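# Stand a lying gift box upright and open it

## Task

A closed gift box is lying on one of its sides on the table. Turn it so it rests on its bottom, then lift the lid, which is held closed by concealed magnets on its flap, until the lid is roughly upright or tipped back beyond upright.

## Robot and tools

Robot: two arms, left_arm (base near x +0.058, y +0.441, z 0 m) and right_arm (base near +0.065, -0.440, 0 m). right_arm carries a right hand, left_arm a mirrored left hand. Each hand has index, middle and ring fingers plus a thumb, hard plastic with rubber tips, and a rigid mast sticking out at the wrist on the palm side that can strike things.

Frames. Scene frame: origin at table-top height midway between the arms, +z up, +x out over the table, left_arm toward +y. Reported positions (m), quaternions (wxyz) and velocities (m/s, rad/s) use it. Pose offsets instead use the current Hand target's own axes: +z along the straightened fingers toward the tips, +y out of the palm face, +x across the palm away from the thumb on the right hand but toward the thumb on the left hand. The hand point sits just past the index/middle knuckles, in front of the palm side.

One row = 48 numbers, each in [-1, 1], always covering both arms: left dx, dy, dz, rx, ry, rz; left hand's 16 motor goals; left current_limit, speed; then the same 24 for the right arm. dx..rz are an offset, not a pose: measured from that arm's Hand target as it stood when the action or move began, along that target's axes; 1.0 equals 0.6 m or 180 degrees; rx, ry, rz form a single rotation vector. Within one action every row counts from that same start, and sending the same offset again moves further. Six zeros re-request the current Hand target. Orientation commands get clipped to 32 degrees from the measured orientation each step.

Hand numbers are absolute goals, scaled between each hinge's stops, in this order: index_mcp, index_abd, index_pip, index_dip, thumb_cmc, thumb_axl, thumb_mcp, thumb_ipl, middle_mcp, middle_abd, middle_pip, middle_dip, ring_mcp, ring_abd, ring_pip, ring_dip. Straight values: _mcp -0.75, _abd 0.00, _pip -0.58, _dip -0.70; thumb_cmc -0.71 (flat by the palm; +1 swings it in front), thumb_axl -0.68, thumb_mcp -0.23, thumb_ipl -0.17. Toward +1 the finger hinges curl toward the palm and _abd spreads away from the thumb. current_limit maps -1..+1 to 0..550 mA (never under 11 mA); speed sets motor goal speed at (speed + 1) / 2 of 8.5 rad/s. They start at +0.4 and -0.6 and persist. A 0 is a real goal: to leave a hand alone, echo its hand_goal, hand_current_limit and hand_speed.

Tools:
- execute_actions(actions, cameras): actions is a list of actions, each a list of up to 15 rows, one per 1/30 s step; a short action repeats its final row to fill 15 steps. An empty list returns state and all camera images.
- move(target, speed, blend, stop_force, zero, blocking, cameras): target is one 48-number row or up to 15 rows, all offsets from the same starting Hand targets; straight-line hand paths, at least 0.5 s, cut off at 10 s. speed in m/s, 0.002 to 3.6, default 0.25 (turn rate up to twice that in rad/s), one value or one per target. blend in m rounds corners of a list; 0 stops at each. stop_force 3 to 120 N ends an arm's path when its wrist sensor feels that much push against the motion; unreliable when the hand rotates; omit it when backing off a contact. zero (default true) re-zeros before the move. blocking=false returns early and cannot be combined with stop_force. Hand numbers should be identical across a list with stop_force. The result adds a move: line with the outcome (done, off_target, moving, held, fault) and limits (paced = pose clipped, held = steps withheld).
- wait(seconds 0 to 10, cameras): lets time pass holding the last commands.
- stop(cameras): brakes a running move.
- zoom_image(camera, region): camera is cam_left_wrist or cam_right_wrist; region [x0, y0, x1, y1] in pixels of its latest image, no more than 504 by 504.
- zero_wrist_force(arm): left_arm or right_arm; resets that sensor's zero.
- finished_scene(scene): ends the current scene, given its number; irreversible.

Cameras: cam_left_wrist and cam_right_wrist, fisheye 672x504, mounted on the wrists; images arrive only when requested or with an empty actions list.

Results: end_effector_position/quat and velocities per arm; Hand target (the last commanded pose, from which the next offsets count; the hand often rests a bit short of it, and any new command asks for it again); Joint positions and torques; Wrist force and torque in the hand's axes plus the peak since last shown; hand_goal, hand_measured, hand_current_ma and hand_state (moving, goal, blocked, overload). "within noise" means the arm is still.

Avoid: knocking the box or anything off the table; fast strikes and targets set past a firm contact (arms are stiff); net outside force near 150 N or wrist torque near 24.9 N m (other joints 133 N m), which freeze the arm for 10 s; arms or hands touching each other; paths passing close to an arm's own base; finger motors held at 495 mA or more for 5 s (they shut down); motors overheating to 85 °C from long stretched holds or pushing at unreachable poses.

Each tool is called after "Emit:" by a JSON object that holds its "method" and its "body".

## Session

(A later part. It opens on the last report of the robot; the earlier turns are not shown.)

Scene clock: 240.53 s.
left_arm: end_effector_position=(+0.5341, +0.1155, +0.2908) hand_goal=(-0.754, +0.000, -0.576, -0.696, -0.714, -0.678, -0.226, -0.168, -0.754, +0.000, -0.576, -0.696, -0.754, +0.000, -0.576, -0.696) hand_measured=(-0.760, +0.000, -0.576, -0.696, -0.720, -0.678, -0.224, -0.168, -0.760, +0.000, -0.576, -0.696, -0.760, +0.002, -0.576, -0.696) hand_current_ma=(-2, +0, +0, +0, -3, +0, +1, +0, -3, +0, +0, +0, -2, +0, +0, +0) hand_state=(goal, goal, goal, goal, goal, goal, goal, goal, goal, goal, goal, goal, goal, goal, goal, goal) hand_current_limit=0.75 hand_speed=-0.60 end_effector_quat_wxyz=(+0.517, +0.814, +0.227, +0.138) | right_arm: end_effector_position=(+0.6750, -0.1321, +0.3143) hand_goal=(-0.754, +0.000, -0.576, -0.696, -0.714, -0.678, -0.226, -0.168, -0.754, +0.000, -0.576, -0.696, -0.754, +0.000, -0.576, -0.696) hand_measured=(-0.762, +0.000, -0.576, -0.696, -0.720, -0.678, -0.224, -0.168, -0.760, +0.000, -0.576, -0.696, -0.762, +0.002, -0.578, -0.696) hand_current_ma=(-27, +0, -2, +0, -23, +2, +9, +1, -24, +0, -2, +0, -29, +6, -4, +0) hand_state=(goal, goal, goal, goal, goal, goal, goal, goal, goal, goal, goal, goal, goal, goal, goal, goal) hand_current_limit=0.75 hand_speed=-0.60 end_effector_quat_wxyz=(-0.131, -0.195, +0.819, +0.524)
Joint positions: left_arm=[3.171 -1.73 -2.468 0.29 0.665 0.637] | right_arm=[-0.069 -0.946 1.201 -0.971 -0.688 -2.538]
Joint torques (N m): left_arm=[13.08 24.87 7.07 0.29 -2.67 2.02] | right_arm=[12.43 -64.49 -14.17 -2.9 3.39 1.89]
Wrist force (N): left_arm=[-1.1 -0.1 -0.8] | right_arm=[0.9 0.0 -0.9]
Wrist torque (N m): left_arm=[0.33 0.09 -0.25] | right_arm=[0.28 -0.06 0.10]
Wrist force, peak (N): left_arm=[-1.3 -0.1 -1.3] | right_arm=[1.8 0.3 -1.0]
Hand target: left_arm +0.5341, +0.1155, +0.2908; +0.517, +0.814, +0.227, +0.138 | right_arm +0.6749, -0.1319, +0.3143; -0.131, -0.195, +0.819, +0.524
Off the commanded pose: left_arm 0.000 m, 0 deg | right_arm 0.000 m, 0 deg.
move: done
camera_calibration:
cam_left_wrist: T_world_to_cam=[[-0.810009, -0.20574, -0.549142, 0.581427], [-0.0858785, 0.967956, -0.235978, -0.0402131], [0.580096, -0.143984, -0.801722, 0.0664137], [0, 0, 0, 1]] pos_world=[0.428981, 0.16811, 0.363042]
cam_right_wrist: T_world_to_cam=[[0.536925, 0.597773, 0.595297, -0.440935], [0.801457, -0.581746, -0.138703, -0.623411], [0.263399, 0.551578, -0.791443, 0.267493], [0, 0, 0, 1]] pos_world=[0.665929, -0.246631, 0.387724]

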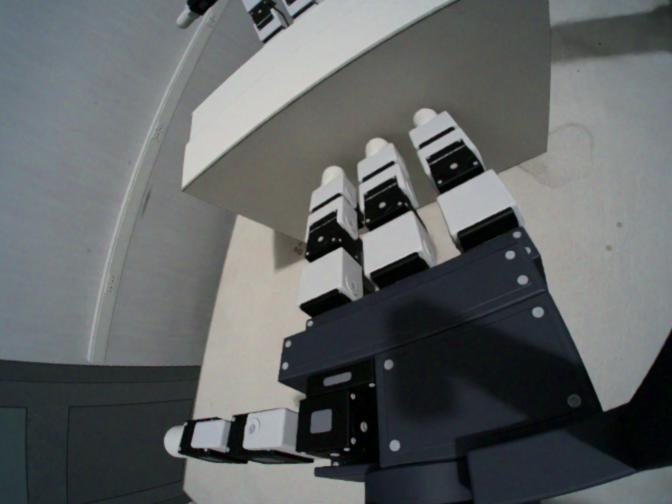

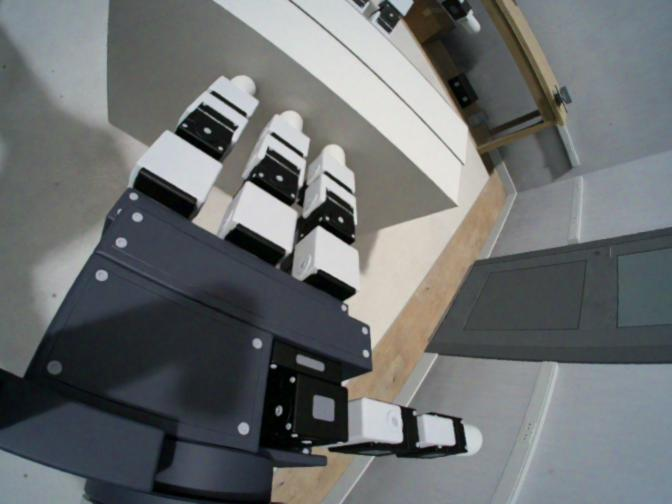

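Emit:
{"method": "move", "body": {"target": [0,-0.0257,-0.0432,0,0,0,-0.754,0,-0.576,-0.696,-0.714,-0.678,-0.226,-0.168,-0.754,0,-0.576,-0.696,-0.754,0,-0.576,-0.696,0.75,-0.6,0,0.0735,0.0392,0,0,0,-0.754,0,-0.576,-0.696,-0.714,-0.678,-0.226,-0.168,-0.754,0,-0.576,-0.696,-0.754,0,-0.576,-0.696,0.75,-0.6], "speed": 0.04, "cameras": ["all"]}}

Scene clock: 265.73 s.
left_arm: end_effector_position=(+0.5187, +0.1412, +0.2879) hand_goal=(-0.754, +0.000, -0.576, -0.696, -0.714, -0.678, -0.226, -0.168, -0.754, +0.000, -0.576, -0.696, -0.754, +0.000, -0.576, -0.696) hand_measured=(-0.760, +0.000, -0.576, -0.696, -0.720, -0.678, -0.224, -0.168, -0.760, +0.000, -0.576, -0.696, -0.760, +0.002, -0.576, -0.696) hand_current_ma=(-2, +0, +0, +0, -3, +0, +1, +0, -3, +0, +0, +0, -2, +0, +0, +0) hand_state=(goal, goal, goal, goal, goal, goal, goal, goal, goal, goal, goal, goal, goal, goal, goal, goal) hand_current_limit=0.75 hand_speed=-0.60 end_effector_quat_wxyz=(+0.517, +0.814, +0.227, +0.138) | right_arm: end_effector_position=(+0.6570, -0.0965, +0.3445) hand_goal=(-0.754, +0.000, -0.576, -0.696, -0.714, -0.678, -0.226, -0.168, -0.754, +0.000, -0.576, -0.696, -0.754, +0.000, -0.576, -0.696) hand_measured=(-0.770, +0.000, -0.580, -0.696, -0.720, -0.678, -0.224, -0.168, -0.768, +0.000, -0.582, -0.698, -0.768, +0.002, -0.582, -0.698) hand_current_ma=(-60, +0, -16, -2, -23, +2, +9, +1, -55, +0, -18, -4, -57, +6, -21, -4) hand_state=(goal, goal, goal, goal, goal, goal, goal, goal, goal, goal, goal, goal, goal, goal, goal, goal) hand_current_limit=0.75 hand_speed=-0.60 end_effector_quat_wxyz=(-0.131, -0.195, +0.819, +0.524)
Joint positions: left_arm=[3.255 -1.66 -2.542 0.211 0.607 0.739] | right_arm=[-0.019 -1.002 1.22 -0.977 -0.651 -2.483]
Joint torques (N m): left_arm=[13.38 21.38 6.78 0.05 -2.8 1.83] | right_arm=[11.58 -63.6 -15.06 -3.04 3.45 1.85]
Wrist force (N): left_arm=[-0.8 0.2 -0.4] | right_arm=[0.9 -0.5 0.1]
Wrist torque (N m): left_arm=[0.38 0.03 -0.23] | right_arm=[0.25 -0.13 0.14]
Wrist force, peak (N): left_arm=[-1.2 0.0 -1.3] | right_arm=[1.0 -0.1 -1.3]
Hand target: left_arm +0.5187, +0.1413, +0.2879; +0.517, +0.814, +0.227, +0.138 | right_arm +0.6570, -0.0964, +0.3446; -0.131, -0.195, +0.819, +0.524
Off the commanded pose: left_arm 0.000 m, 0 deg | right_arm 0.000 m, 0 deg.
move: done
camera_calibration:
cam_left_wrist: T_world_to_cam=[[-0.80993, -0.205759, -0.549251, 0.57276], [-0.0858594, 0.967952, -0.236003, -0.0671824], [0.580208, -0.143987, -0.80164, 0.0766029], [0, 0, 0, 1]] pos_world=[0.413682, 0.19391, 0.360142]
cam_right_wrist: T_world_to_cam=[[0.536988, 0.597773, 0.595241, -0.470547], [0.80141, -0.581813, -0.138693, -0.584074], [0.263412, 0.551508, -0.791488, 0.276494], [0, 0, 0, 1]] pos_world=[0.647929, -0.211031, 0.417924]

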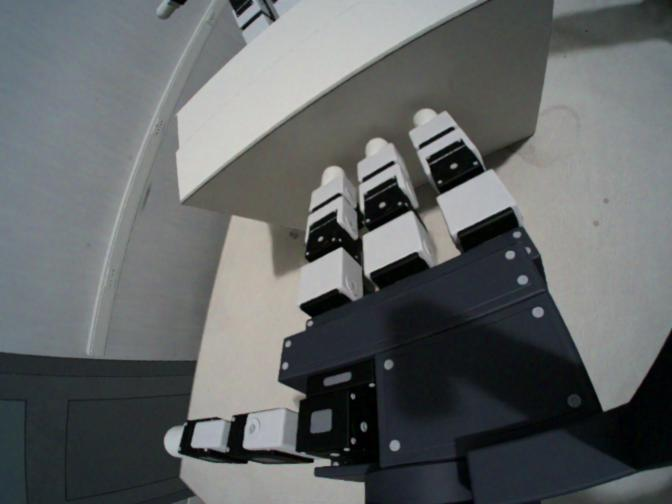

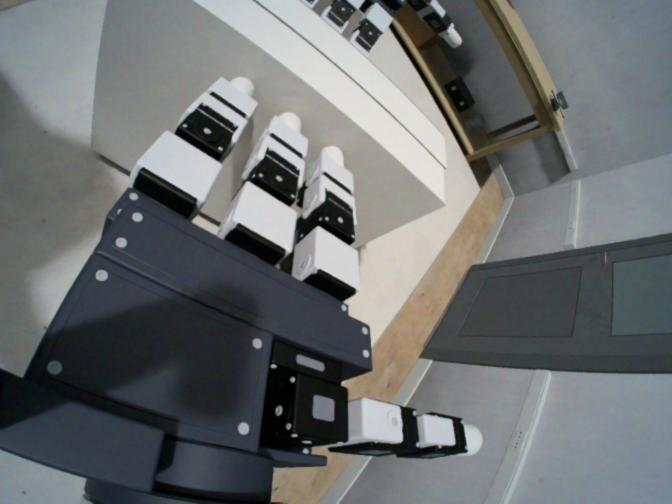

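Emit:
{"method": "move", "body": {"target": [0,-0.0332,-0.0397,0,0,0,-0.754,0,-0.576,-0.696,-0.714,-0.678,-0.226,-0.168,-0.754,0,-0.576,-0.696,-0.754,0,-0.576,-0.696,0.75,-0.6,0,0.0508,0.0498,0,0,0,-0.754,0,-0.576,-0.696,-0.714,-0.678,-0.226,-0.168,-0.754,0,-0.576,-0.696,-0.754,0,-0.576,-0.696,0.75,-0.6], "speed": 0.04, "cameras": ["all"]}}

Scene clock: 272.90 s.
left_arm: end_effector_position=(+0.5033, +0.1670, +0.2801) hand_goal=(-0.754, +0.000, -0.576, -0.696, -0.714, -0.678, -0.226, -0.168, -0.754, +0.000, -0.576, -0.696, -0.754, +0.000, -0.576, -0.696) hand_measured=(-0.760, +0.000, -0.576, -0.696, -0.720, -0.678, -0.224, -0.168, -0.760, +0.000, -0.576, -0.696, -0.760, +0.002, -0.576, -0.696) hand_current_ma=(-2, +0, +0, +0, -3, +0, +1, +0, -3, +0, +0, +0, -2, +0, +0, +0) hand_state=(goal, goal, goal, goal, goal, goal, goal, goal, goal, goal, goal, goal, goal, goal, goal, goal) hand_current_limit=0.75 hand_speed=-0.60 end_effector_quat_wxyz=(+0.517, +0.814, +0.227, +0.138) | right_arm: end_effector_position=(+0.6389, -0.0609, +0.3598) hand_goal=(-0.754, +0.000, -0.576, -0.696, -0.714, -0.678, -0.226, -0.168, -0.754, +0.000, -0.576, -0.696, -0.754, +0.000, -0.576, -0.696) hand_measured=(-0.770, +0.000, -0.582, -0.698, -0.720, -0.678, -0.224, -0.168, -0.768, +0.000, -0.582, -0.698, -0.768, +0.002, -0.582, -0.698) hand_current_ma=(-65, +0, -18, -3, -23, +2, +9, +1, -55, +0, -18, -4, -57, +6, -21, -4) hand_state=(goal, goal, goal, goal, goal, goal, goal, goal, goal, goal, goal, goal, goal, goal, goal, goal) hand_current_limit=0.75 hand_speed=-0.60 end_effector_quat_wxyz=(-0.131, -0.195, +0.819, +0.524)
Joint positions: left_arm=[3.35 -1.588 -2.616 0.098 0.548 0.876] | right_arm=[0.034 -1.043 1.255 -1.022 -0.613 -2.42]
Joint torques (N m): left_arm=[12.3 19.02 6.93 0.06 -3.01 2.01] | right_arm=[11.31 -61.25 -14.84 -3.32 3.53 1.85]
Wrist force (N): left_arm=[-0.8 -0.3 -0.6] | right_arm=[0.7 0.0 0.4]
Wrist torque (N m): left_arm=[0.33 0.02 -0.22] | right_arm=[0.18 -0.14 0.16]
Wrist force, peak (N): left_arm=[-1.1 -0.4 -0.7] | right_arm=[1.1 -0.7 0.7]
Hand target: left_arm +0.5033, +0.1671, +0.2801; +0.517, +0.814, +0.227, +0.138 | right_arm +0.6389, -0.0609, +0.3599; -0.131, -0.195, +0.819, +0.524
Off the commanded pose: left_arm 0.000 m, 0 deg | right_arm 0.000 m, 0 deg.
move: done
camera_calibration:
cam_left_wrist: T_world_to_cam=[[-0.809925, -0.205811, -0.549239, 0.561215], [-0.0859034, 0.967941, -0.236032, -0.0952], [0.580208, -0.143987, -0.801639, 0.0830435], [0, 0, 0, 1]] pos_world=[0.398182, 0.21961, 0.352342]
cam_right_wrist: T_world_to_cam=[[0.536988, 0.597773, 0.595241, -0.491155], [0.80141, -0.581813, -0.138693, -0.546792], [0.263412, 0.551508, -0.791488, 0.273793], [0, 0, 0, 1]] pos_world=[0.629829, -0.175531, 0.433224]

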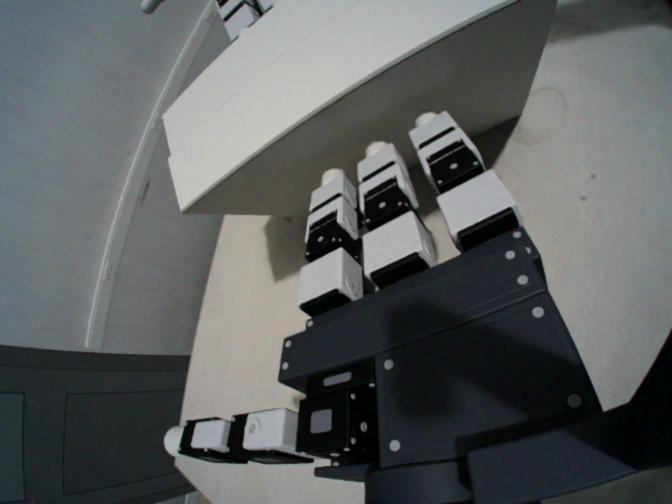

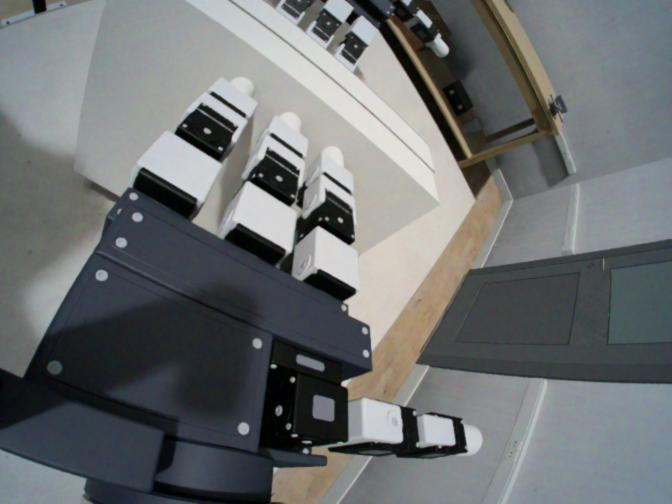

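Emit:
{"method": "move", "body": {"target": [0,0.0106,0.0226,0,0,0,-0.754,0,-0.576,-0.696,-0.714,-0.678,-0.226,-0.168,-0.754,0,-0.576,-0.696,-0.754,0,-0.576,-0.696,0.75,-0.6,0,0,0,0,0,0,-0.754,0,-0.576,-0.696,-0.714,-0.678,-0.226,-0.168,-0.754,0,-0.576,-0.696,-0.754,0,-0.576,-0.696,0.75,-0.6], "speed": 0.02, "stop_force": 3}}

Emit:
{"method": "move", "body": {"target": [0,0,0,0,0,0,-0.754,0,-0.576,-0.696,-0.714,-0.678,-0.226,-0.168,-0.754,0,-0.576,-0.696,-0.754,0,-0.576,-0.696,0.75,-0.6,0,0.0282,0.0604,0,0,0,-0.754,0,-0.576,-0.696,-0.714,-0.678,-0.226,-0.168,-0.754,0,-0.576,-0.696,-0.754,0,-0.576,-0.696,0.75,-0.6], "speed": 0.03, "stop_force": 7, "cameras": ["all"]}}

Scene clock: 286.17 s.
left_arm: end_effector_position=(+0.5081, +0.1588, +0.2801) hand_goal=(-0.754, +0.000, -0.576, -0.696, -0.714, -0.678, -0.226, -0.168, -0.754, +0.000, -0.576, -0.696, -0.754, +0.000, -0.576, -0.696) hand_measured=(-0.760, +0.000, -0.576, -0.696, -0.720, -0.678, -0.224, -0.168, -0.760, +0.000, -0.576, -0.696, -0.760, +0.004, -0.576, -0.694) hand_current_ma=(-3, +0, +0, +0, -3, +0, +1, +0, -3, +0, +0, +0, -3, +1, +0, +0) hand_state=(goal, goal, goal, goal, goal, goal, goal, goal, goal, goal, goal, goal, goal, goal, goal, goal) hand_current_limit=0.75 hand_speed=-0.60 end_effector_quat_wxyz=(+0.517, +0.814, +0.227, +0.137) | right_arm: end_effector_position=(+0.6389, -0.0609, +0.3599) hand_goal=(-0.754, +0.000, -0.576, -0.696, -0.714, -0.678, -0.226, -0.168, -0.754, +0.000, -0.576, -0.696, -0.754, +0.000, -0.576, -0.696) hand_measured=(-0.772, +0.000, -0.582, -0.698, -0.720, -0.678, -0.224, -0.168, -0.768, -0.002, -0.582, -0.698, -0.768, +0.000, -0.582, -0.698) hand_current_ma=(-67, -1, -19, -4, -23, +2, +9, +1, -55, -4, -18, -4, -57, +1, -21, -4) hand_state=(goal, goal, goal, goal, goal, goal, goal, goal, goal, goal, goal, goal, goal, goal, goal, goal) hand_current_limit=0.75 hand_speed=-0.60 end_effector_quat_wxyz=(-0.131, -0.195, +0.819, +0.524)
Joint positions: left_arm=[3.319 -1.622 -2.595 0.151 0.566 0.83] | right_arm=[0.034 -1.044 1.255 -1.022 -0.613 -2.42]
Joint torques (N m): left_arm=[12.69 19.48 6.77 0.19 -2.95 2.03] | right_arm=[11.64 -58.77 -15.64 -0.52 2.66 1.75]
Wrist force (N): left_arm=[-0.7 -0.1 -0.8] | right_arm=[0.8 0.2 0.0]
Wrist torque (N m): left_arm=[0.40 0.02 -0.21] | right_arm=[0.15 -0.15 0.16]
Wrist force, peak (N): left_arm=[-1.0 -0.6 -5.8] | right_arm=[0.7 -0.2 -3.1]
Hand target: left_arm +0.5081, +0.1588, +0.2801; +0.517, +0.814, +0.227, +0.137 (not the last commanded pose) | right_arm +0.6389, -0.0609, +0.3599; -0.131, -0.195, +0.819, +0.524
Off the commanded pose: left_arm 0.005 m, 0 deg | right_arm 0.000 m, 0 deg.
move: contact (left_arm)

Scene clock: 288.37 s.
left_arm: end_effector_position=(+0.5081, +0.1588, +0.2801) hand_goal=(-0.754, +0.000, -0.576, -0.696, -0.714, -0.678, -0.226, -0.168, -0.754, +0.000, -0.576, -0.696, -0.754, +0.000, -0.576, -0.696) hand_measured=(-0.820, -0.006, -0.614, -0.718, -0.720, -0.678, -0.224, -0.168, -0.832, -0.004, -0.618, -0.716, -0.834, +0.002, -0.630, -0.722) hand_current_ma=(-135, -2, -51, -22, -3, +0, +1, +0, -175, -1, -57, -18, -179, +0, -87, -29) hand_state=(blocked, goal, blocked, blocked, goal, goal, goal, goal, blocked, goal, blocked, blocked, blocked, goal, blocked, blocked) hand_current_limit=0.75 hand_speed=-0.60 end_effector_quat_wxyz=(+0.517, +0.814, +0.227, +0.137) | right_arm: end_effector_position=(+0.6261, -0.0361, +0.3601) hand_goal=(-0.754, +0.000, -0.576, -0.696, -0.714, -0.678, -0.226, -0.168, -0.754, +0.000, -0.576, -0.696, -0.754, +0.000, -0.576, -0.696) hand_measured=(-0.770, +0.000, -0.582, -0.698, -0.720, -0.678, -0.224, -0.168, -0.768, +0.000, -0.582, -0.698, -0.762, -0.002, -0.578, -0.696) hand_current_ma=(-67, -1, -19, -4, -23, +2, +9, +1, -53, +0, -18, -4, -26, -3, -5, -1) hand_state=(goal, goal, goal, goal, goal, goal, goal, goal, goal, goal, goal, goal, goal, goal, goal, goal) hand_current_limit=0.75 hand_speed=-0.60 end_effector_quat_wxyz=(-0.132, -0.195, +0.819, +0.524)
Joint positions: left_arm=[3.319 -1.622 -2.595 0.151 0.566 0.83] | right_arm=[0.072 -1.064 1.295 -1.081 -0.588 -2.371]
Joint torques (N m): left_arm=[-0.32 10.93 16.61 4.5 -4.63 1.73] | right_arm=[-10.51 -30.32 -26.41 1.44 -0.59 -0.89]
Wrist force (N): left_arm=[-0.6 -8.0 -2.2] | right_arm=[0.7 -0.2 -4.2]
Wrist torque (N m): left_arm=[1.15 -0.13 -0.02] | right_arm=[0.56 0.10 0.28]
Wrist force, peak (N): left_arm=[0.0 -12.0 -4.4] | right_arm=[0.4 0.4 -7.8]
Hand target: left_arm +0.5081, +0.1588, +0.2801; +0.517, +0.814, +0.227, +0.137 | right_arm +0.6261, -0.0361, +0.3601; -0.132, -0.195, +0.819, +0.524 (not the last commanded pose)
Off the commanded pose: left_arm 0.000 m, 0 deg | right_arm 0.012 m, 0 deg.
move: contact (right_arm)
camera_calibration:
cam_left_wrist: T_world_to_cam=[[-0.810268, -0.205099, -0.548999, 0.563475], [-0.0854236, 0.968091, -0.235589, -0.0872993], [0.5798, -0.143993, -0.801934, 0.0793857], [0, 0, 0, 1]] pos_world=[0.40308, 0.211513, 0.352442]
cam_right_wrist: T_world_to_cam=[[0.536941, 0.597797, 0.595259, -0.499315], [0.801512, -0.581629, -0.138879, -0.522054], [0.263198, 0.551677, -0.791441, 0.263702], [0, 0, 0, 1]] pos_world=[0.617129, -0.150631, 0.433424]

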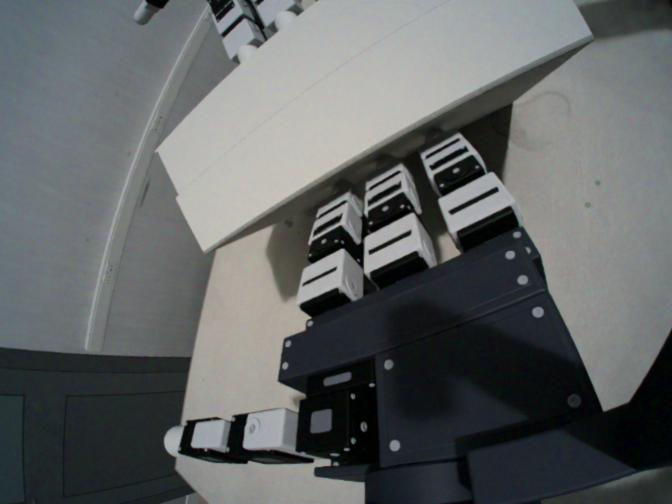

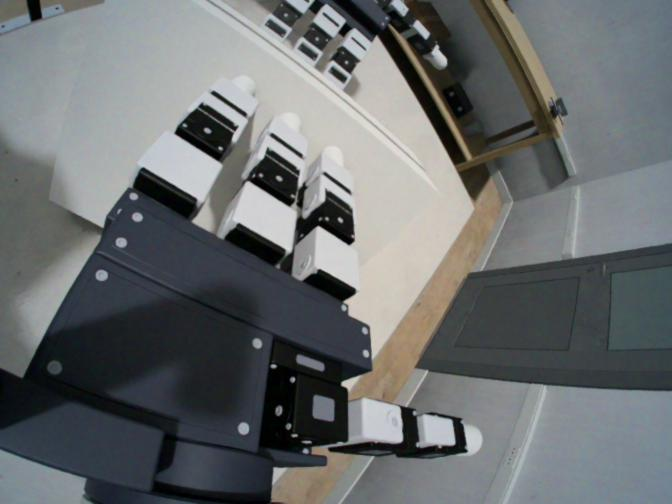

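Emit:
{"method": "move", "body": {"target": [[0,-0.1116,-0.0656,0,0,0,-0.754,0,-0.576,-0.696,-0.714,-0.678,-0.226,-0.168,-0.754,0,-0.576,-0.696,-0.754,0,-0.576,-0.696,0.75,-0.6,0,0,0,0,0,0,-0.754,0,-0.576,-0.696,-0.714,-0.678,-0.226,-0.168,-0.754,0,-0.576,-0.696,-0.754,0,-0.576,-0.696,0.75,-0.6],[0,-0.1895,-0.0789,0,0,0,-0.754,0,-0.576,-0.696,-0.714,-0.678,-0.226,-0.168,-0.754,0,-0.576,-0.696,-0.754,0,-0.576,-0.696,0.75,-0.6,0,0,0,0,0,0,-0.754,0,-0.576,-0.696,-0.714,-0.678,-0.226,-0.168,-0.754,0,-0.576,-0.696,-0.754,0,-0.576,-0.696,0.75,-0.6]], "speed": 0.05, "blend": [0.02,0], "cameras": ["all"]}}

Scene clock: 319.30 s.
left_arm: end_effector_position=(+0.4606, +0.2369, +0.1976) hand_goal=(-0.754, +0.000, -0.576, -0.696, -0.714, -0.678, -0.226, -0.168, -0.754, +0.000, -0.576, -0.696, -0.754, +0.000, -0.576, -0.696) hand_measured=(-0.770, -0.002, -0.582, -0.700, -0.720, -0.678, -0.224, -0.168, -0.774, -0.004, -0.582, -0.700, -0.780, -0.002, -0.590, -0.698) hand_current_ma=(-14, -1, -3, -1, -3, +0, +1, +0, -20, -1, -3, -1, -28, -1, -10, -1) hand_state=(goal, goal, goal, goal, goal, goal, goal, goal, blocked, goal, goal, goal, blocked, goal, goal, goal) hand_current_limit=0.75 hand_speed=-0.60 end_effector_quat_wxyz=(+0.517, +0.814, +0.227, +0.138) | right_arm: end_effector_position=(+0.6261, -0.0361, +0.3601) hand_goal=(-0.754, +0.000, -0.576, -0.696, -0.714, -0.678, -0.226, -0.168, -0.754, +0.000, -0.576, -0.696, -0.754, +0.000, -0.576, -0.696) hand_measured=(-0.770, +0.000, -0.582, -0.698, -0.720, -0.678, -0.224, -0.168, -0.768, +0.000, -0.582, -0.698, -0.762, +0.000, -0.578, -0.696) hand_current_ma=(-67, -1, -19, -4, -23, +2, +9, +1, -53, +0, -18, -4, -26, -2, -3, -1) hand_state=(goal, goal, goal, goal, goal, goal, goal, goal, goal, goal, goal, goal, goal, goal, goal, goal) hand_current_limit=0.75 hand_speed=-0.60 end_effector_quat_wxyz=(-0.132, -0.195, +0.819, +0.524)
Joint positions: left_arm=[3.672 -1.556 -2.824 -0.307 0.443 1.53] | right_arm=[0.072 -1.064 1.295 -1.081 -0.588 -2.371]
Joint torques (N m): left_arm=[13.16 14.11 18.05 0.31 -0.72 1.96] | right_arm=[-10.49 -36.11 -26.22 -3.18 -0.23 -0.9]
Wrist force (N): left_arm=[-1.6 -1.6 -0.1] | right_arm=[1.3 0.4 0.6]
Wrist torque (N m): left_arm=[0.40 0.14 -0.17] | right_arm=[0.16 -0.21 0.34]
Wrist force, peak (N): left_arm=[-0.8 -8.2 -2.3] | right_arm=[1.1 0.1 -4.7]
Hand target: left_arm +0.4606, +0.2370, +0.1976; +0.517, +0.814, +0.227, +0.137 | right_arm +0.6261, -0.0361, +0.3601; -0.132, -0.195, +0.819, +0.524
Off the commanded pose: left_arm 0.000 m, 0 deg | right_arm 0.000 m, 0 deg.
move: done
camera_calibration:
cam_left_wrist: T_world_to_cam=[[-0.810156, -0.20535, -0.54907, 0.495765], [-0.085654, 0.968052, -0.235665, -0.186287], [0.579922, -0.143895, -0.801863, 0.0519214], [0, 0, 0, 1]] pos_world=[0.355581, 0.289612, 0.269942]
cam_right_wrist: T_world_to_cam=[[0.536941, 0.597797, 0.595259, -0.499315], [0.801512, -0.581629, -0.138879, -0.522054], [0.263198, 0.551677, -0.791441, 0.263702], [0, 0, 0, 1]] pos_world=[0.617129, -0.150631, 0.433424]

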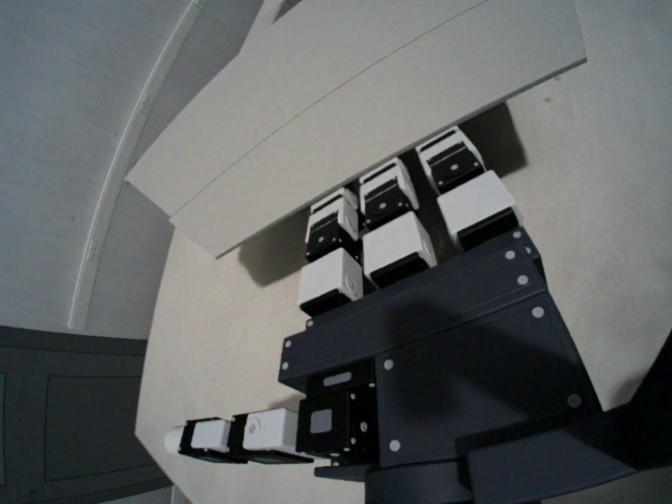

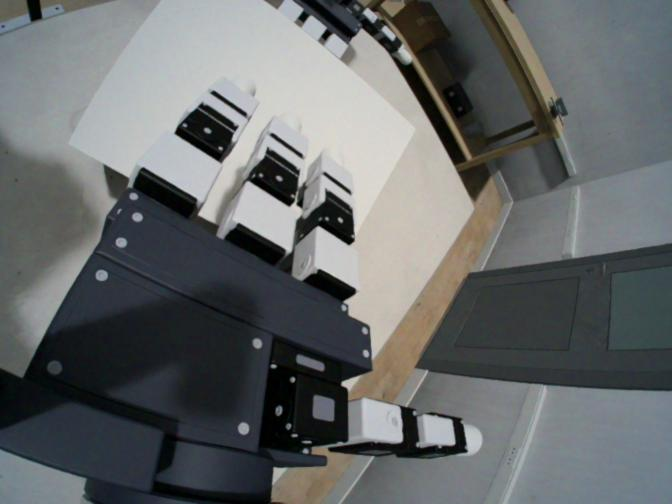

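Emit:
{"method": "move", "body": {"target": [0,-0.11,0.016,0,0,0,-0.754,0,-0.576,-0.696,-0.714,-0.678,-0.226,-0.168,-0.754,0,-0.576,-0.696,-0.754,0,-0.576,-0.696,0.75,-0.6,0,0,0,0,0,0,-0.754,0,-0.576,-0.696,-0.714,-0.678,-0.226,-0.168,-0.754,0,-0.576,-0.696,-0.754,0,-0.576,-0.696,0.75,-0.6], "speed": 0.05, "cameras": ["all"]}}

Scene clock: 325.47 s.
left_arm: end_effector_position=(+0.4597, +0.2384, +0.1922) hand_goal=(-0.754, +0.000, -0.576, -0.696, -0.714, -0.678, -0.226, -0.168, -0.754, +0.000, -0.576, -0.696, -0.754, +0.000, -0.576, -0.696) hand_measured=(-0.770, -0.002, -0.582, -0.700, -0.720, -0.678, -0.224, -0.168, -0.774, -0.004, -0.582, -0.700, -0.780, +0.000, -0.590, -0.698) hand_current_ma=(-14, -1, -3, -1, -3, +0, +1, +0, -19, -1, -3, -1, -30, +0, -10, +0) hand_state=(goal, goal, goal, goal, goal, goal, goal, goal, goal, goal, goal, goal, blocked, goal, goal, goal) hand_current_limit=0.75 hand_speed=-0.60 end_effector_quat_wxyz=(+0.517, +0.814, +0.227, +0.137) | right_arm: end_effector_position=(+0.6261, -0.0361, +0.3601) hand_goal=(-0.754, +0.000, -0.576, -0.696, -0.714, -0.678, -0.226, -0.168, -0.754, +0.000, -0.576, -0.696, -0.754, +0.000, -0.576, -0.696) hand_measured=(-0.770, +0.000, -0.582, -0.698, -0.720, -0.678, -0.224, -0.168, -0.768, +0.000, -0.582, -0.698, -0.762, +0.000, -0.578, -0.696) hand_current_ma=(-67, -1, -19, -4, -23, +2, +9, +1, -53, +0, -18, -4, -26, -2, -3, -1) hand_state=(goal, goal, goal, goal, goal, goal, goal, goal, goal, goal, goal, goal, goal, goal, goal, goal) hand_current_limit=0.75 hand_speed=-0.60 end_effector_quat_wxyz=(-0.132, -0.195, +0.819, +0.524)
Joint positions: left_arm=[3.68 -1.579 -2.83 -0.295 0.443 1.549] | right_arm=[0.072 -1.064 1.295 -1.081 -0.588 -2.371]
Joint torques (N m): left_arm=[-13.36 14.94 16.95 0.16 -3.77 -1.95] | right_arm=[-9.35 -43.28 -26.22 -3.04 0.25 -0.9]
Wrist force (N): left_arm=[-1.6 -1.5 -0.1] | right_arm=[1.4 0.2 0.8]
Wrist torque (N m): left_arm=[0.38 0.12 -0.06] | right_arm=[0.12 -0.23 0.33]
Wrist force, peak (N): left_arm=[-1.8 -3.6 -0.3] | right_arm=[1.6 0.3 0.6]
Hand target: left_arm +0.4597, +0.2383, +0.1923; +0.517, +0.814, +0.227, +0.137 (not the last commanded pose) | right_arm +0.6261, -0.0361, +0.3601; -0.132, -0.195, +0.819, +0.524
Off the commanded pose: left_arm 0.061 m, 0 deg | right_arm 0.000 m, 0 deg.
move: held (left_arm; a check stopped the path); limits=held
pose unreachable (left arm): on one or more control steps of this call, first in action 0 (counted from 0), this arm could not follow its commanded pose, so it was not sent that pose on those steps. It may still have moved: this result reports where it is.
cause: moving toward the commanded pose would bring two parts of the arm too close to each other (joints 3 (elbow) and 4 (wrist 1) lie between them).
camera_calibration:
cam_left_wrist: T_world_to_cam=[[-0.810464, -0.204896, -0.548786, 0.492259], [-0.0854458, 0.968163, -0.235287, -0.1892], [0.579524, -0.1438, -0.802168, 0.0485113], [0, 0, 0, 1]] pos_world=[0.354678, 0.291014, 0.264543]
cam_right_wrist: T_world_to_cam=[[0.536941, 0.597797, 0.595259, -0.499315], [0.801512, -0.581629, -0.138879, -0.522054], [0.263198, 0.551677, -0.791441, 0.263702], [0, 0, 0, 1]] pos_world=[0.617129, -0.150631, 0.433424]

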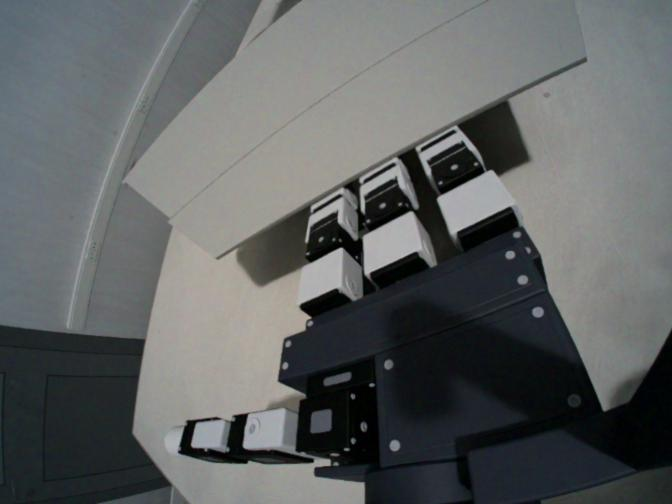

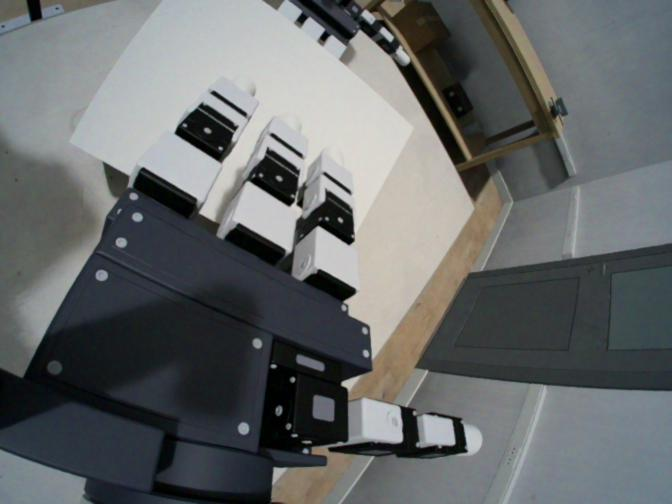

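Emit:
{"method": "move", "body": {"target": [0,-0.0513,0.1068,0,0,0,-0.754,0,-0.576,-0.696,-0.714,-0.678,-0.226,-0.168,-0.754,0,-0.576,-0.696,-0.754,0,-0.576,-0.696,0.75,-0.6,0,0,0,0,0,0,-0.754,0,-0.576,-0.696,-0.714,-0.678,-0.226,-0.168,-0.754,0,-0.576,-0.696,-0.754,0,-0.576,-0.696,0.75,-0.6], "speed": 0.05, "stop_force": 20, "cameras": ["all"]}}

Scene clock: 337.93 s.
left_arm: end_effector_position=(+0.4820, +0.1996, +0.1371) hand_goal=(-0.754, +0.000, -0.576, -0.696, -0.714, -0.678, -0.226, -0.168, -0.754, +0.000, -0.576, -0.696, -0.754, +0.000, -0.576, -0.696) hand_measured=(-0.770, -0.002, -0.582, -0.698, -0.720, -0.678, -0.224, -0.168, -0.774, -0.002, -0.582, -0.698, -0.778, +0.000, -0.586, -0.698) hand_current_ma=(-14, -1, -2, +0, -3, +0, +1, +0, -21, +0, -3, +0, -27, +0, -6, +0) hand_state=(goal, goal, goal, goal, goal, goal, goal, goal, blocked, goal, goal, goal, blocked, goal, goal, goal) hand_current_limit=0.75 hand_speed=-0.60 end_effector_quat_wxyz=(+0.517, +0.814, +0.227, +0.137) | right_arm: end_effector_position=(+0.6261, -0.0361, +0.3601) hand_goal=(-0.754, +0.000, -0.576, -0.696, -0.714, -0.678, -0.226, -0.168, -0.754, +0.000, -0.576, -0.696, -0.754, +0.000, -0.576, -0.696) hand_measured=(-0.770, +0.000, -0.582, -0.698, -0.720, -0.678, -0.224, -0.168, -0.768, +0.000, -0.582, -0.698, -0.762, +0.000, -0.578, -0.696) hand_current_ma=(-67, -1, -19, -4, -23, +2, +9, +1, -53, +0, -18, -4, -26, -2, -3, -1) hand_state=(goal, goal, goal, goal, goal, goal, goal, goal, goal, goal, goal, goal, goal, goal, goal, goal) hand_current_limit=0.75 hand_speed=-0.60 end_effector_quat_wxyz=(-0.132, -0.195, +0.819, +0.524)
Joint positions: left_arm=[3.49 -2.221 -2.749 0.643 0.481 1.129] | right_arm=[0.072 -1.064 1.295 -1.081 -0.588 -2.371]
Joint torques (N m): left_arm=[-13.34 15.67 4.27 4.94 -0.65 -1.61] | right_arm=[-8 -52.25 -25.46 -3.16 1.03 -0.64]
Wrist force (N): left_arm=[-1.7 -2.3 -0.8] | right_arm=[1.3 0.4 0.7]
Wrist torque (N m): left_arm=[0.44 0.09 -0.09] | right_arm=[0.14 -0.21 0.33]
Wrist force, peak (N): left_arm=[-1.9 -2.5 -0.6] | right_arm=[1.6 0.5 0.4]
Hand target: left_arm +0.4820, +0.1996, +0.1371; +0.517, +0.814, +0.227, +0.137 | right_arm +0.6261, -0.0361, +0.3601; -0.132, -0.195, +0.819, +0.524
Off the commanded pose: left_arm 0.000 m, 0 deg | right_arm 0.000 m, 0 deg.
move: done
camera_calibration:
cam_left_wrist: T_world_to_cam=[[-0.810478, -0.204745, -0.548822, 0.472221], [-0.0853181, 0.968195, -0.235202, -0.162856], [0.579523, -0.143802, -0.802168, -0.0142338], [0, 0, 0, 1]] pos_world=[0.377079, 0.252315, 0.209443]
cam_right_wrist: T_world_to_cam=[[0.536941, 0.597797, 0.595259, -0.499315], [0.801512, -0.581629, -0.138879, -0.522054], [0.263198, 0.551677, -0.791441, 0.263702], [0, 0, 0, 1]] pos_world=[0.617129, -0.150631, 0.433424]

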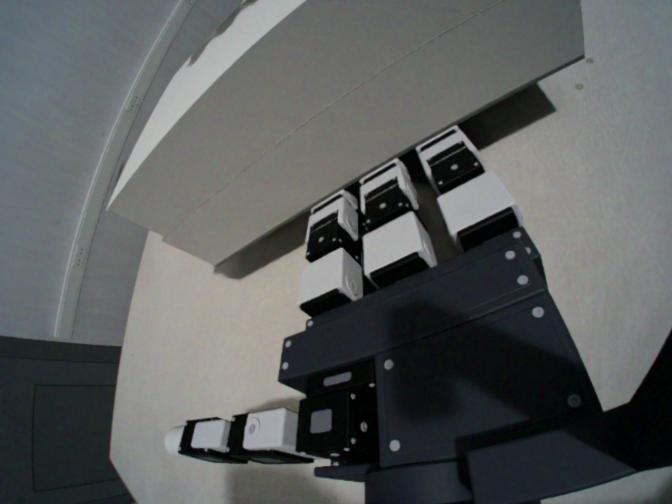

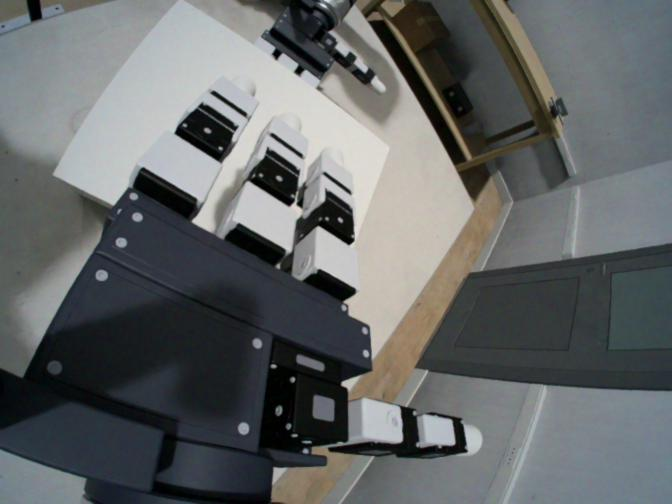

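Emit:
{"method": "move", "body": {"target": [0,0.0635,0.136,0,0,0,-0.754,0,-0.576,-0.696,-0.714,-0.678,-0.226,-0.168,-0.754,0,-0.576,-0.696,-0.754,0,-0.576,-0.696,0.75,-0.6,0,-0.05,-0.2,0,0,0,-0.754,0,-0.576,-0.696,-0.714,-0.678,-0.226,-0.168,-0.754,0,-0.576,-0.696,-0.754,0,-0.576,-0.696,0.75,-0.6], "speed": 0.1, "cameras": ["all"]}}

Scene clock: 350.33 s.
left_arm: end_effector_position=(+0.5280, +0.1223, +0.1365) hand_goal=(-0.754, +0.000, -0.576, -0.696, -0.714, -0.678, -0.226, -0.168, -0.754, +0.000, -0.576, -0.696, -0.754, +0.000, -0.576, -0.696) hand_measured=(-0.770, -0.002, -0.582, -0.698, -0.720, -0.678, -0.224, -0.168, -0.774, -0.002, -0.582, -0.698, -0.778, +0.000, -0.586, -0.698) hand_current_ma=(-15, -1, -2, +0, -3, +0, +1, +0, -21, +0, -3, +0, -26, +0, -6, +0) hand_state=(goal, goal, goal, goal, goal, goal, goal, goal, blocked, goal, goal, goal, blocked, goal, goal, goal) hand_current_limit=0.75 hand_speed=-0.60 end_effector_quat_wxyz=(+0.517, +0.814, +0.227, +0.137) | right_arm: end_effector_position=(+0.6819, -0.1440, +0.3828) hand_goal=(-0.754, +0.000, -0.576, -0.696, -0.714, -0.678, -0.226, -0.168, -0.754, +0.000, -0.576, -0.696, -0.754, +0.000, -0.576, -0.696) hand_measured=(-0.770, +0.000, -0.582, -0.698, -0.720, -0.678, -0.224, -0.168, -0.768, +0.000, -0.582, -0.698, -0.762, +0.000, -0.578, -0.696) hand_current_ma=(-67, -1, -19, -4, -23, +2, +9, +1, -53, +0, -18, -4, -26, -2, -3, -1) hand_state=(goal, goal, goal, goal, goal, goal, goal, goal, goal, goal, goal, goal, goal, goal, goal, goal) hand_current_limit=0.75 hand_speed=-0.60 end_effector_quat_wxyz=(-0.132, -0.195, +0.819, +0.524)
Joint positions: left_arm=[3.193 -2.302 -2.496 0.869 0.649 0.664] | right_arm=[-0.085 -0.959 1.043 -0.787 -0.7 -2.555]
Joint torques (N m): left_arm=[-14.29 21.69 9.14 4.98 -0.02 -1.73] | right_arm=[-13.51 -36.22 -26.44 1.68 -1.11 -1.06]
Wrist force (N): left_arm=[-1.2 -2.1 -0.7] | right_arm=[0.7 0.4 0.7]
Wrist torque (N m): left_arm=[0.44 0.05 -0.12] | right_arm=[0.12 -0.10 0.23]
Wrist force, peak (N): left_arm=[-1.7 -2.8 -1.2] | right_arm=[1.2 0.6 1.4]
Hand target: left_arm +0.5281, +0.1222, +0.1365; +0.517, +0.814, +0.227, +0.137 | right_arm +0.6820, -0.1441, +0.3828; -0.132, -0.195, +0.819, +0.524
Off the commanded pose: left_arm 0.000 m, 0 deg | right_arm 0.000 m, 0 deg.
move: done
camera_calibration:
cam_left_wrist: T_world_to_cam=[[-0.810489, -0.204743, -0.548805, 0.493348], [-0.0852628, 0.96818, -0.235281, -0.0842358], [0.579515, -0.1439, -0.802157, -0.052471], [0, 0, 0, 1]] pos_world=[0.423079, 0.175014, 0.208843]
cam_right_wrist: T_world_to_cam=[[0.53688, 0.597801, 0.59531, -0.478273], [0.801522, -0.581638, -0.13878, -0.626344], [0.263292, 0.551663, -0.79142, 0.326536], [0, 0, 0, 1]] pos_world=[0.672829, -0.258531, 0.456224]

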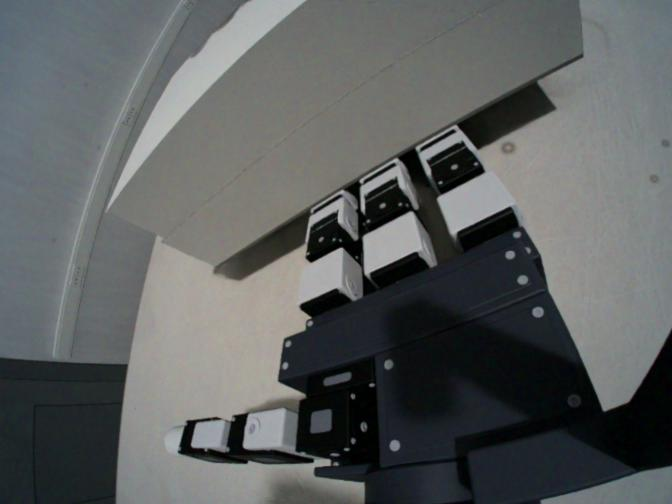

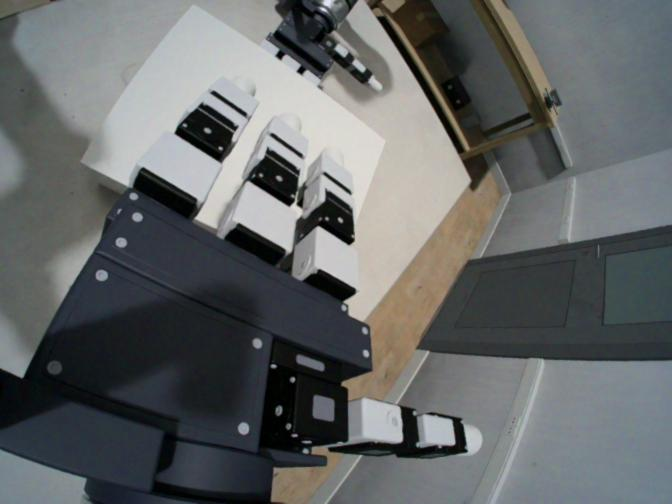

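Emit:
{"method": "move", "body": {"target": [0,-0.0776,-0.166,0,0,0,-0.754,0,-0.576,-0.696,-0.714,-0.678,-0.226,-0.168,-0.754,0,-0.576,-0.696,-0.754,0,-0.576,-0.696,0.75,-0.6,0,0,0,0,0,0,-0.754,0,-0.576,-0.696,-0.714,-0.678,-0.226,-0.168,-0.754,0,-0.576,-0.696,-0.754,0,-0.576,-0.696,0.75,-0.6], "speed": 1.0, "cameras": ["all"]}}

Scene clock: 358.87 s.
left_arm: end_effector_position=(+0.4718, +0.2166, +0.1371) hand_goal=(-0.754, +0.000, -0.576, -0.696, -0.714, -0.678, -0.226, -0.168, -0.754, +0.000, -0.576, -0.696, -0.754, +0.000, -0.576, -0.696) hand_measured=(-0.770, -0.002, -0.582, -0.698, -0.720, -0.678, -0.224, -0.168, -0.774, -0.002, -0.582, -0.698, -0.770, +0.000, -0.582, -0.700) hand_current_ma=(-14, -1, -3, +0, -3, +0, +1, +0, -20, +0, -3, +0, -14, +0, -3, -1) hand_state=(goal, goal, goal, goal, goal, goal, goal, goal, blocked, goal, goal, goal, goal, goal, goal, goal) hand_current_limit=0.75 hand_speed=-0.60 end_effector_quat_wxyz=(+0.517, +0.814, +0.227, +0.138) | right_arm: end_effector_position=(+0.6820, -0.1441, +0.3828) hand_goal=(-0.754, +0.000, -0.576, -0.696, -0.714, -0.678, -0.226, -0.168, -0.754, +0.000, -0.576, -0.696, -0.754, +0.000, -0.576, -0.696) hand_measured=(-0.770, +0.000, -0.582, -0.698, -0.720, -0.678, -0.224, -0.168, -0.768, +0.000, -0.582, -0.698, -0.762, +0.000, -0.578, -0.696) hand_current_ma=(-67, -1, -19, -4, -23, +2, +9, +1, -53, +0, -18, -4, -26, -2, -3, -1) hand_state=(goal, goal, goal, goal, goal, goal, goal, goal, goal, goal, goal, goal, goal, goal, goal, goal) hand_current_limit=0.75 hand_speed=-0.60 end_effector_quat_wxyz=(-0.132, -0.195, +0.819, +0.524)
Joint positions: left_arm=[3.571 -2.163 -2.803 0.49 0.456 1.297] | right_arm=[-0.086 -0.959 1.043 -0.787 -0.701 -2.555]
Joint torques (N m): left_arm=[13.21 25.6 4.72 0.16 -0.2 2.23] | right_arm=[-12.42 -35.69 -27.18 1.48 -1.07 -0.95]
Wrist force (N): left_arm=[-1.5 0.3 -0.8] | right_arm=[0.7 0.6 0.5]
Wrist torque (N m): left_arm=[0.41 0.09 -0.28] | right_arm=[0.17 -0.08 0.24]
Wrist force, peak (N): left_arm=[-1.3 -2.6 -0.8] | right_arm=[1.0 0.6 0.8]
Hand target: left_arm +0.4719, +0.2167, +0.1371; +0.517, +0.814, +0.227, +0.137 | right_arm +0.6820, -0.1441, +0.3828; -0.132, -0.195, +0.819, +0.524
Off the commanded pose: left_arm 0.000 m, 0 deg | right_arm 0.000 m, 0 deg.
move: done
camera_calibration:
cam_left_wrist: T_world_to_cam=[[-0.809995, -0.205721, -0.54917, 0.467492], [-0.086097, 0.96802, -0.235635, -0.179672], [0.580082, -0.143582, -0.801803, -0.0061778], [0, 0, 0, 1]] pos_world=[0.366781, 0.269212, 0.209442]
cam_right_wrist: T_world_to_cam=[[0.536941, 0.597797, 0.595259, -0.478286], [0.801512, -0.581629, -0.138879, -0.626428], [0.263198, 0.551677, -0.791441, 0.326641], [0, 0, 0, 1]] pos_world=[0.672929, -0.258631, 0.456224]

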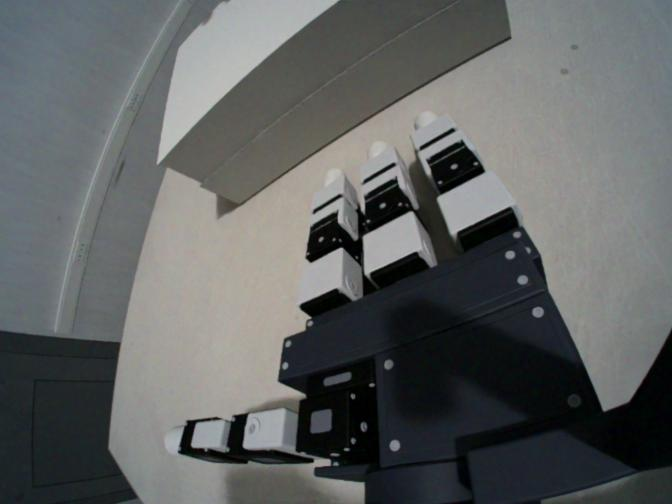

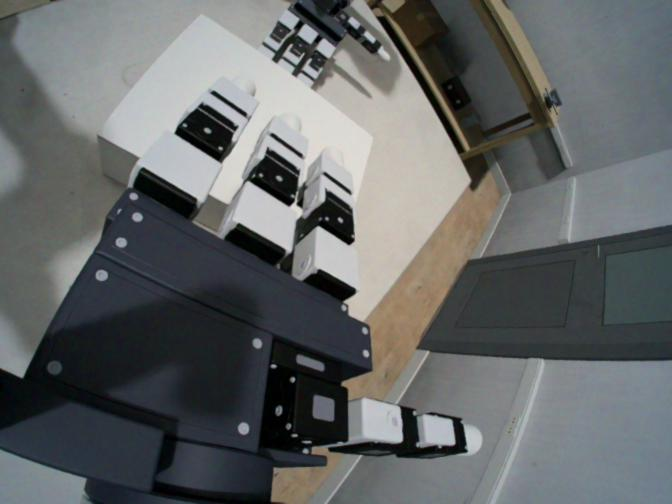

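Emit:
{"method": "zoom_image", "body": {"camera": "cam_left_wrist", "region": [140, 0, 540, 240]}}

Scaled by 1.260 from the camera's 672x504 image, which has a finer 960x720 frame.

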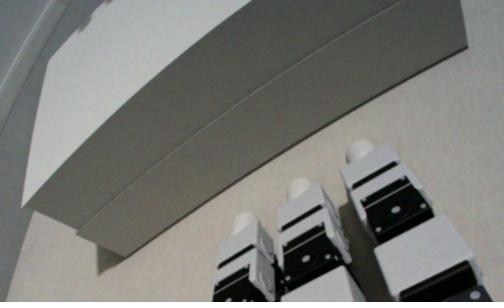

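Emit:
{"method": "move", "body": {"target": [[0,0,0,0,0,0,-0.754,0,-0.576,-0.696,-0.714,-0.678,-0.226,-0.168,-0.754,0,-0.576,-0.696,-0.754,0,-0.576,-0.696,0.75,-0.6,0,-0.0585,-0.125,0,0,0,-0.754,0,-0.576,-0.696,-0.714,-0.678,-0.226,-0.168,-0.754,0,-0.576,-0.696,-0.754,0,-0.576,-0.696,0.75,-0.6],[0,0,0,0,0,0,-0.754,0,-0.576,-0.696,-0.714,-0.678,-0.226,-0.168,-0.754,0,-0.576,-0.696,-0.754,0,-0.576,-0.696,0.75,-0.6,0,-0.386,0.028,0,0,0,-0.754,0,-0.576,-0.696,-0.714,-0.678,-0.226,-0.168,-0.754,0,-0.576,-0.696,-0.754,0,-0.576,-0.696,0.75,-0.6]], "speed": 0.2, "blend": [0.03,0]}}

Emit:
{"method": "move", "body": {"target": [0,0.04,0.075,0,0,0,-0.754,0,-0.576,-0.696,-0.714,-0.678,-0.226,-0.168,-0.754,0,-0.576,-0.696,-0.754,0,-0.576,-0.696,0.75,-0.6,0,0.035,0.076,0,0,0,-0.754,0,-0.576,-0.696,-0.714,-0.678,-0.226,-0.168,-0.754,0,-0.576,-0.696,-0.754,0,-0.576,-0.696,0.75,-0.6], "speed": 0.04, "stop_force": 3, "cameras": ["all"]}}

Scene clock: 406.63 s.
left_arm: end_effector_position=(+0.4718, +0.2166, +0.1371) hand_goal=(-0.754, +0.000, -0.576, -0.696, -0.714, -0.678, -0.226, -0.168, -0.754, +0.000, -0.576, -0.696, -0.754, +0.000, -0.576, -0.696) hand_measured=(-0.770, -0.002, -0.582, -0.698, -0.720, -0.678, -0.224, -0.168, -0.774, -0.002, -0.582, -0.698, -0.770, +0.000, -0.582, -0.700) hand_current_ma=(-14, -1, -3, +0, -3, +0, +1, +0, -20, +0, -3, +0, -14, +0, -3, -1) hand_state=(goal, goal, goal, goal, goal, goal, goal, goal, blocked, goal, goal, goal, goal, goal, goal, goal) hand_current_limit=0.75 hand_speed=-0.60 end_effector_quat_wxyz=(+0.517, +0.814, +0.227, +0.138) | right_arm: end_effector_position=(+0.7171, -0.2174, +0.1655) hand_goal=(-0.754, +0.000, -0.576, -0.696, -0.714, -0.678, -0.226, -0.168, -0.754, +0.000, -0.576, -0.696, -0.754, +0.000, -0.576, -0.696) hand_measured=(-0.770, +0.000, -0.582, -0.698, -0.722, -0.678, -0.224, -0.168, -0.768, +0.000, -0.582, -0.698, -0.762, +0.000, -0.578, -0.696) hand_current_ma=(-67, -1, -19, -4, -24, +2, +9, +1, -53, +0, -18, -4, -26, -2, -3, -1) hand_state=(goal, goal, goal, goal, goal, goal, goal, goal, goal, goal, goal, goal, goal, goal, goal, goal) hand_current_limit=0.75 hand_speed=-0.60 end_effector_quat_wxyz=(-0.132, -0.195, +0.819, +0.524)
Joint positions: left_arm=[3.571 -2.163 -2.803 0.49 0.456 1.297] | right_arm=[-0.18 -0.712 1.177 -1.103 -0.775 -2.643]
Joint torques (N m): left_arm=[13.76 26.85 4.5 0.34 -0.33 1.99] | right_arm=[-12.84 -41.57 -12.44 -2.75 3.22 1.93]
Wrist force (N): left_arm=[-1.3 0.2 -0.9] | right_arm=[1.2 0.7 0.4]
Wrist torque (N m): left_arm=[0.41 0.07 -0.26] | right_arm=[0.20 -0.17 0.19]
Wrist force, peak (N): left_arm=[-1.6 0.3 -0.8] | right_arm=[0.7 1.1 1.6]
Hand target: left_arm +0.4718, +0.2166, +0.1371; +0.517, +0.814, +0.227, +0.138 | right_arm +0.7171, -0.2174, +0.1653; -0.132, -0.195, +0.819, +0.524
Off the commanded pose: left_arm 0.000 m, 0 deg | right_arm 0.000 m, 0 deg.
move: done

Scene clock: 409.17 s.
left_arm: end_effector_position=(+0.4960, +0.1759, +0.1395) hand_goal=(-0.754, +0.000, -0.576, -0.696, -0.714, -0.678, -0.226, -0.168, -0.754, +0.000, -0.576, -0.696, -0.754, +0.000, -0.576, -0.696) hand_measured=(-0.770, -0.002, -0.582, -0.698, -0.720, -0.678, -0.224, -0.168, -0.774, -0.002, -0.582, -0.698, -0.772, -0.002, -0.582, -0.696) hand_current_ma=(-14, -1, -2, +0, -3, +0, +1, +0, -19, +0, -3, +0, -17, +0, -3, +0) hand_state=(goal, goal, goal, goal, goal, goal, goal, goal, goal, goal, goal, goal, goal, goal, goal, goal) hand_current_limit=0.75 hand_speed=-0.60 end_effector_quat_wxyz=(+0.516, +0.815, +0.226, +0.137) | right_arm: end_effector_position=(+0.6954, -0.1754, +0.1654) hand_goal=(-0.754, +0.000, -0.576, -0.696, -0.714, -0.678, -0.226, -0.168, -0.754, +0.000, -0.576, -0.696, -0.754, +0.000, -0.576, -0.696) hand_measured=(-0.770, +0.000, -0.582, -0.698, -0.722, -0.678, -0.224, -0.168, -0.768, +0.000, -0.582, -0.698, -0.764, +0.000, -0.578, -0.694) hand_current_ma=(-67, -1, -19, -4, -25, +2, +9, +1, -53, +0, -18, -4, -38, +2, -3, +9) hand_state=(goal, goal, goal, goal, goal, goal, goal, goal, goal, goal, goal, goal, goal, goal, goal, goal) hand_current_limit=0.75 hand_speed=-0.60 end_effector_quat_wxyz=(-0.132, -0.195, +0.819, +0.524)
Joint positions: left_arm=[3.388 -2.249 -2.672 0.755 0.526 0.946] | right_arm=[-0.128 -0.761 1.278 -1.188 -0.733 -2.596]
Joint torques (N m): left_arm=[12.83 30.02 -8.57 0.29 -3.01 2.05] | right_arm=[-11.35 -38.6 -23.75 1.91 -1.01 -0.99]
Wrist force (N): left_arm=[-1.2 0.3 -3.0] | right_arm=[1.1 0.9 -3.4]
Wrist torque (N m): left_arm=[0.56 -0.04 -0.27] | right_arm=[0.49 0.09 0.32]
Wrist force, peak (N): left_arm=[-1.6 -1.2 -18.6] | right_arm=[1.4 0.0 -15.1]
Hand target: left_arm +0.4960, +0.1759, +0.1395; +0.516, +0.815, +0.226, +0.137 (not the last commanded pose) | right_arm +0.6954, -0.1754, +0.1654; -0.132, -0.195, +0.819, +0.524 (not the last commanded pose)
Off the commanded pose: left_arm 0.004 m, 0 deg | right_arm 0.003 m, 0 deg.
move: contact (left_arm, right_arm)
camera_calibration:
cam_left_wrist: T_world_to_cam=[[-0.811231, -0.202504, -0.54854, 0.479932], [-0.0831331, 0.968529, -0.234606, -0.139376], [0.578786, -0.144718, -0.802536, -0.0232013], [0, 0, 0, 1]] pos_world=[0.391178, 0.22882, 0.211944]
cam_right_wrist: T_world_to_cam=[[0.53674, 0.597886, 0.59535, -0.337152], [0.80171, -0.581332, -0.138976, -0.685745], [0.263005, 0.551892, -0.791356, 0.168448], [0, 0, 0, 1]] pos_world=[0.686429, -0.290032, 0.238724]

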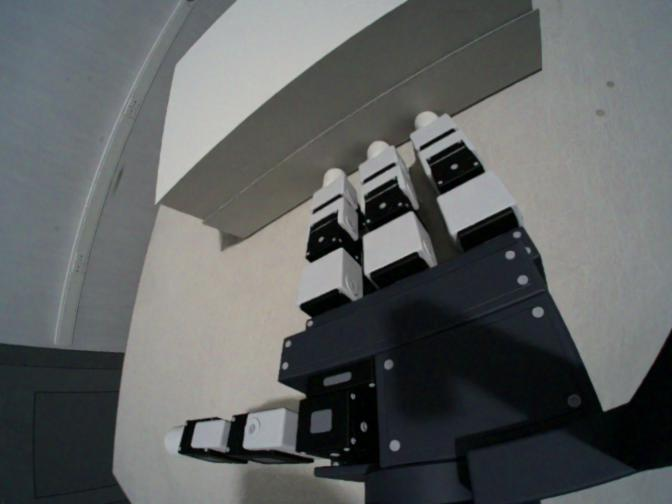

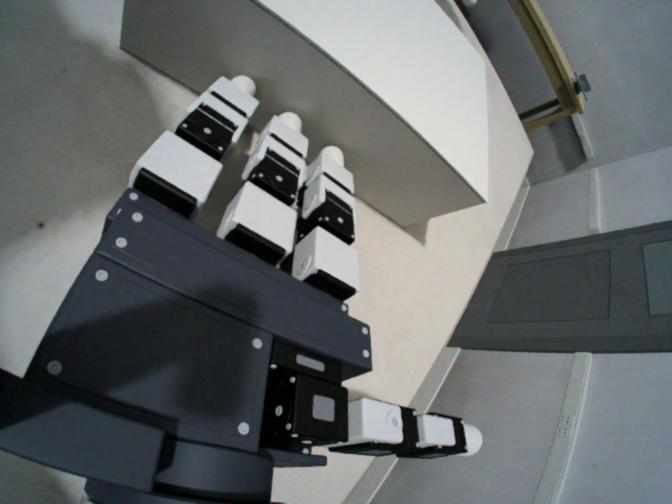

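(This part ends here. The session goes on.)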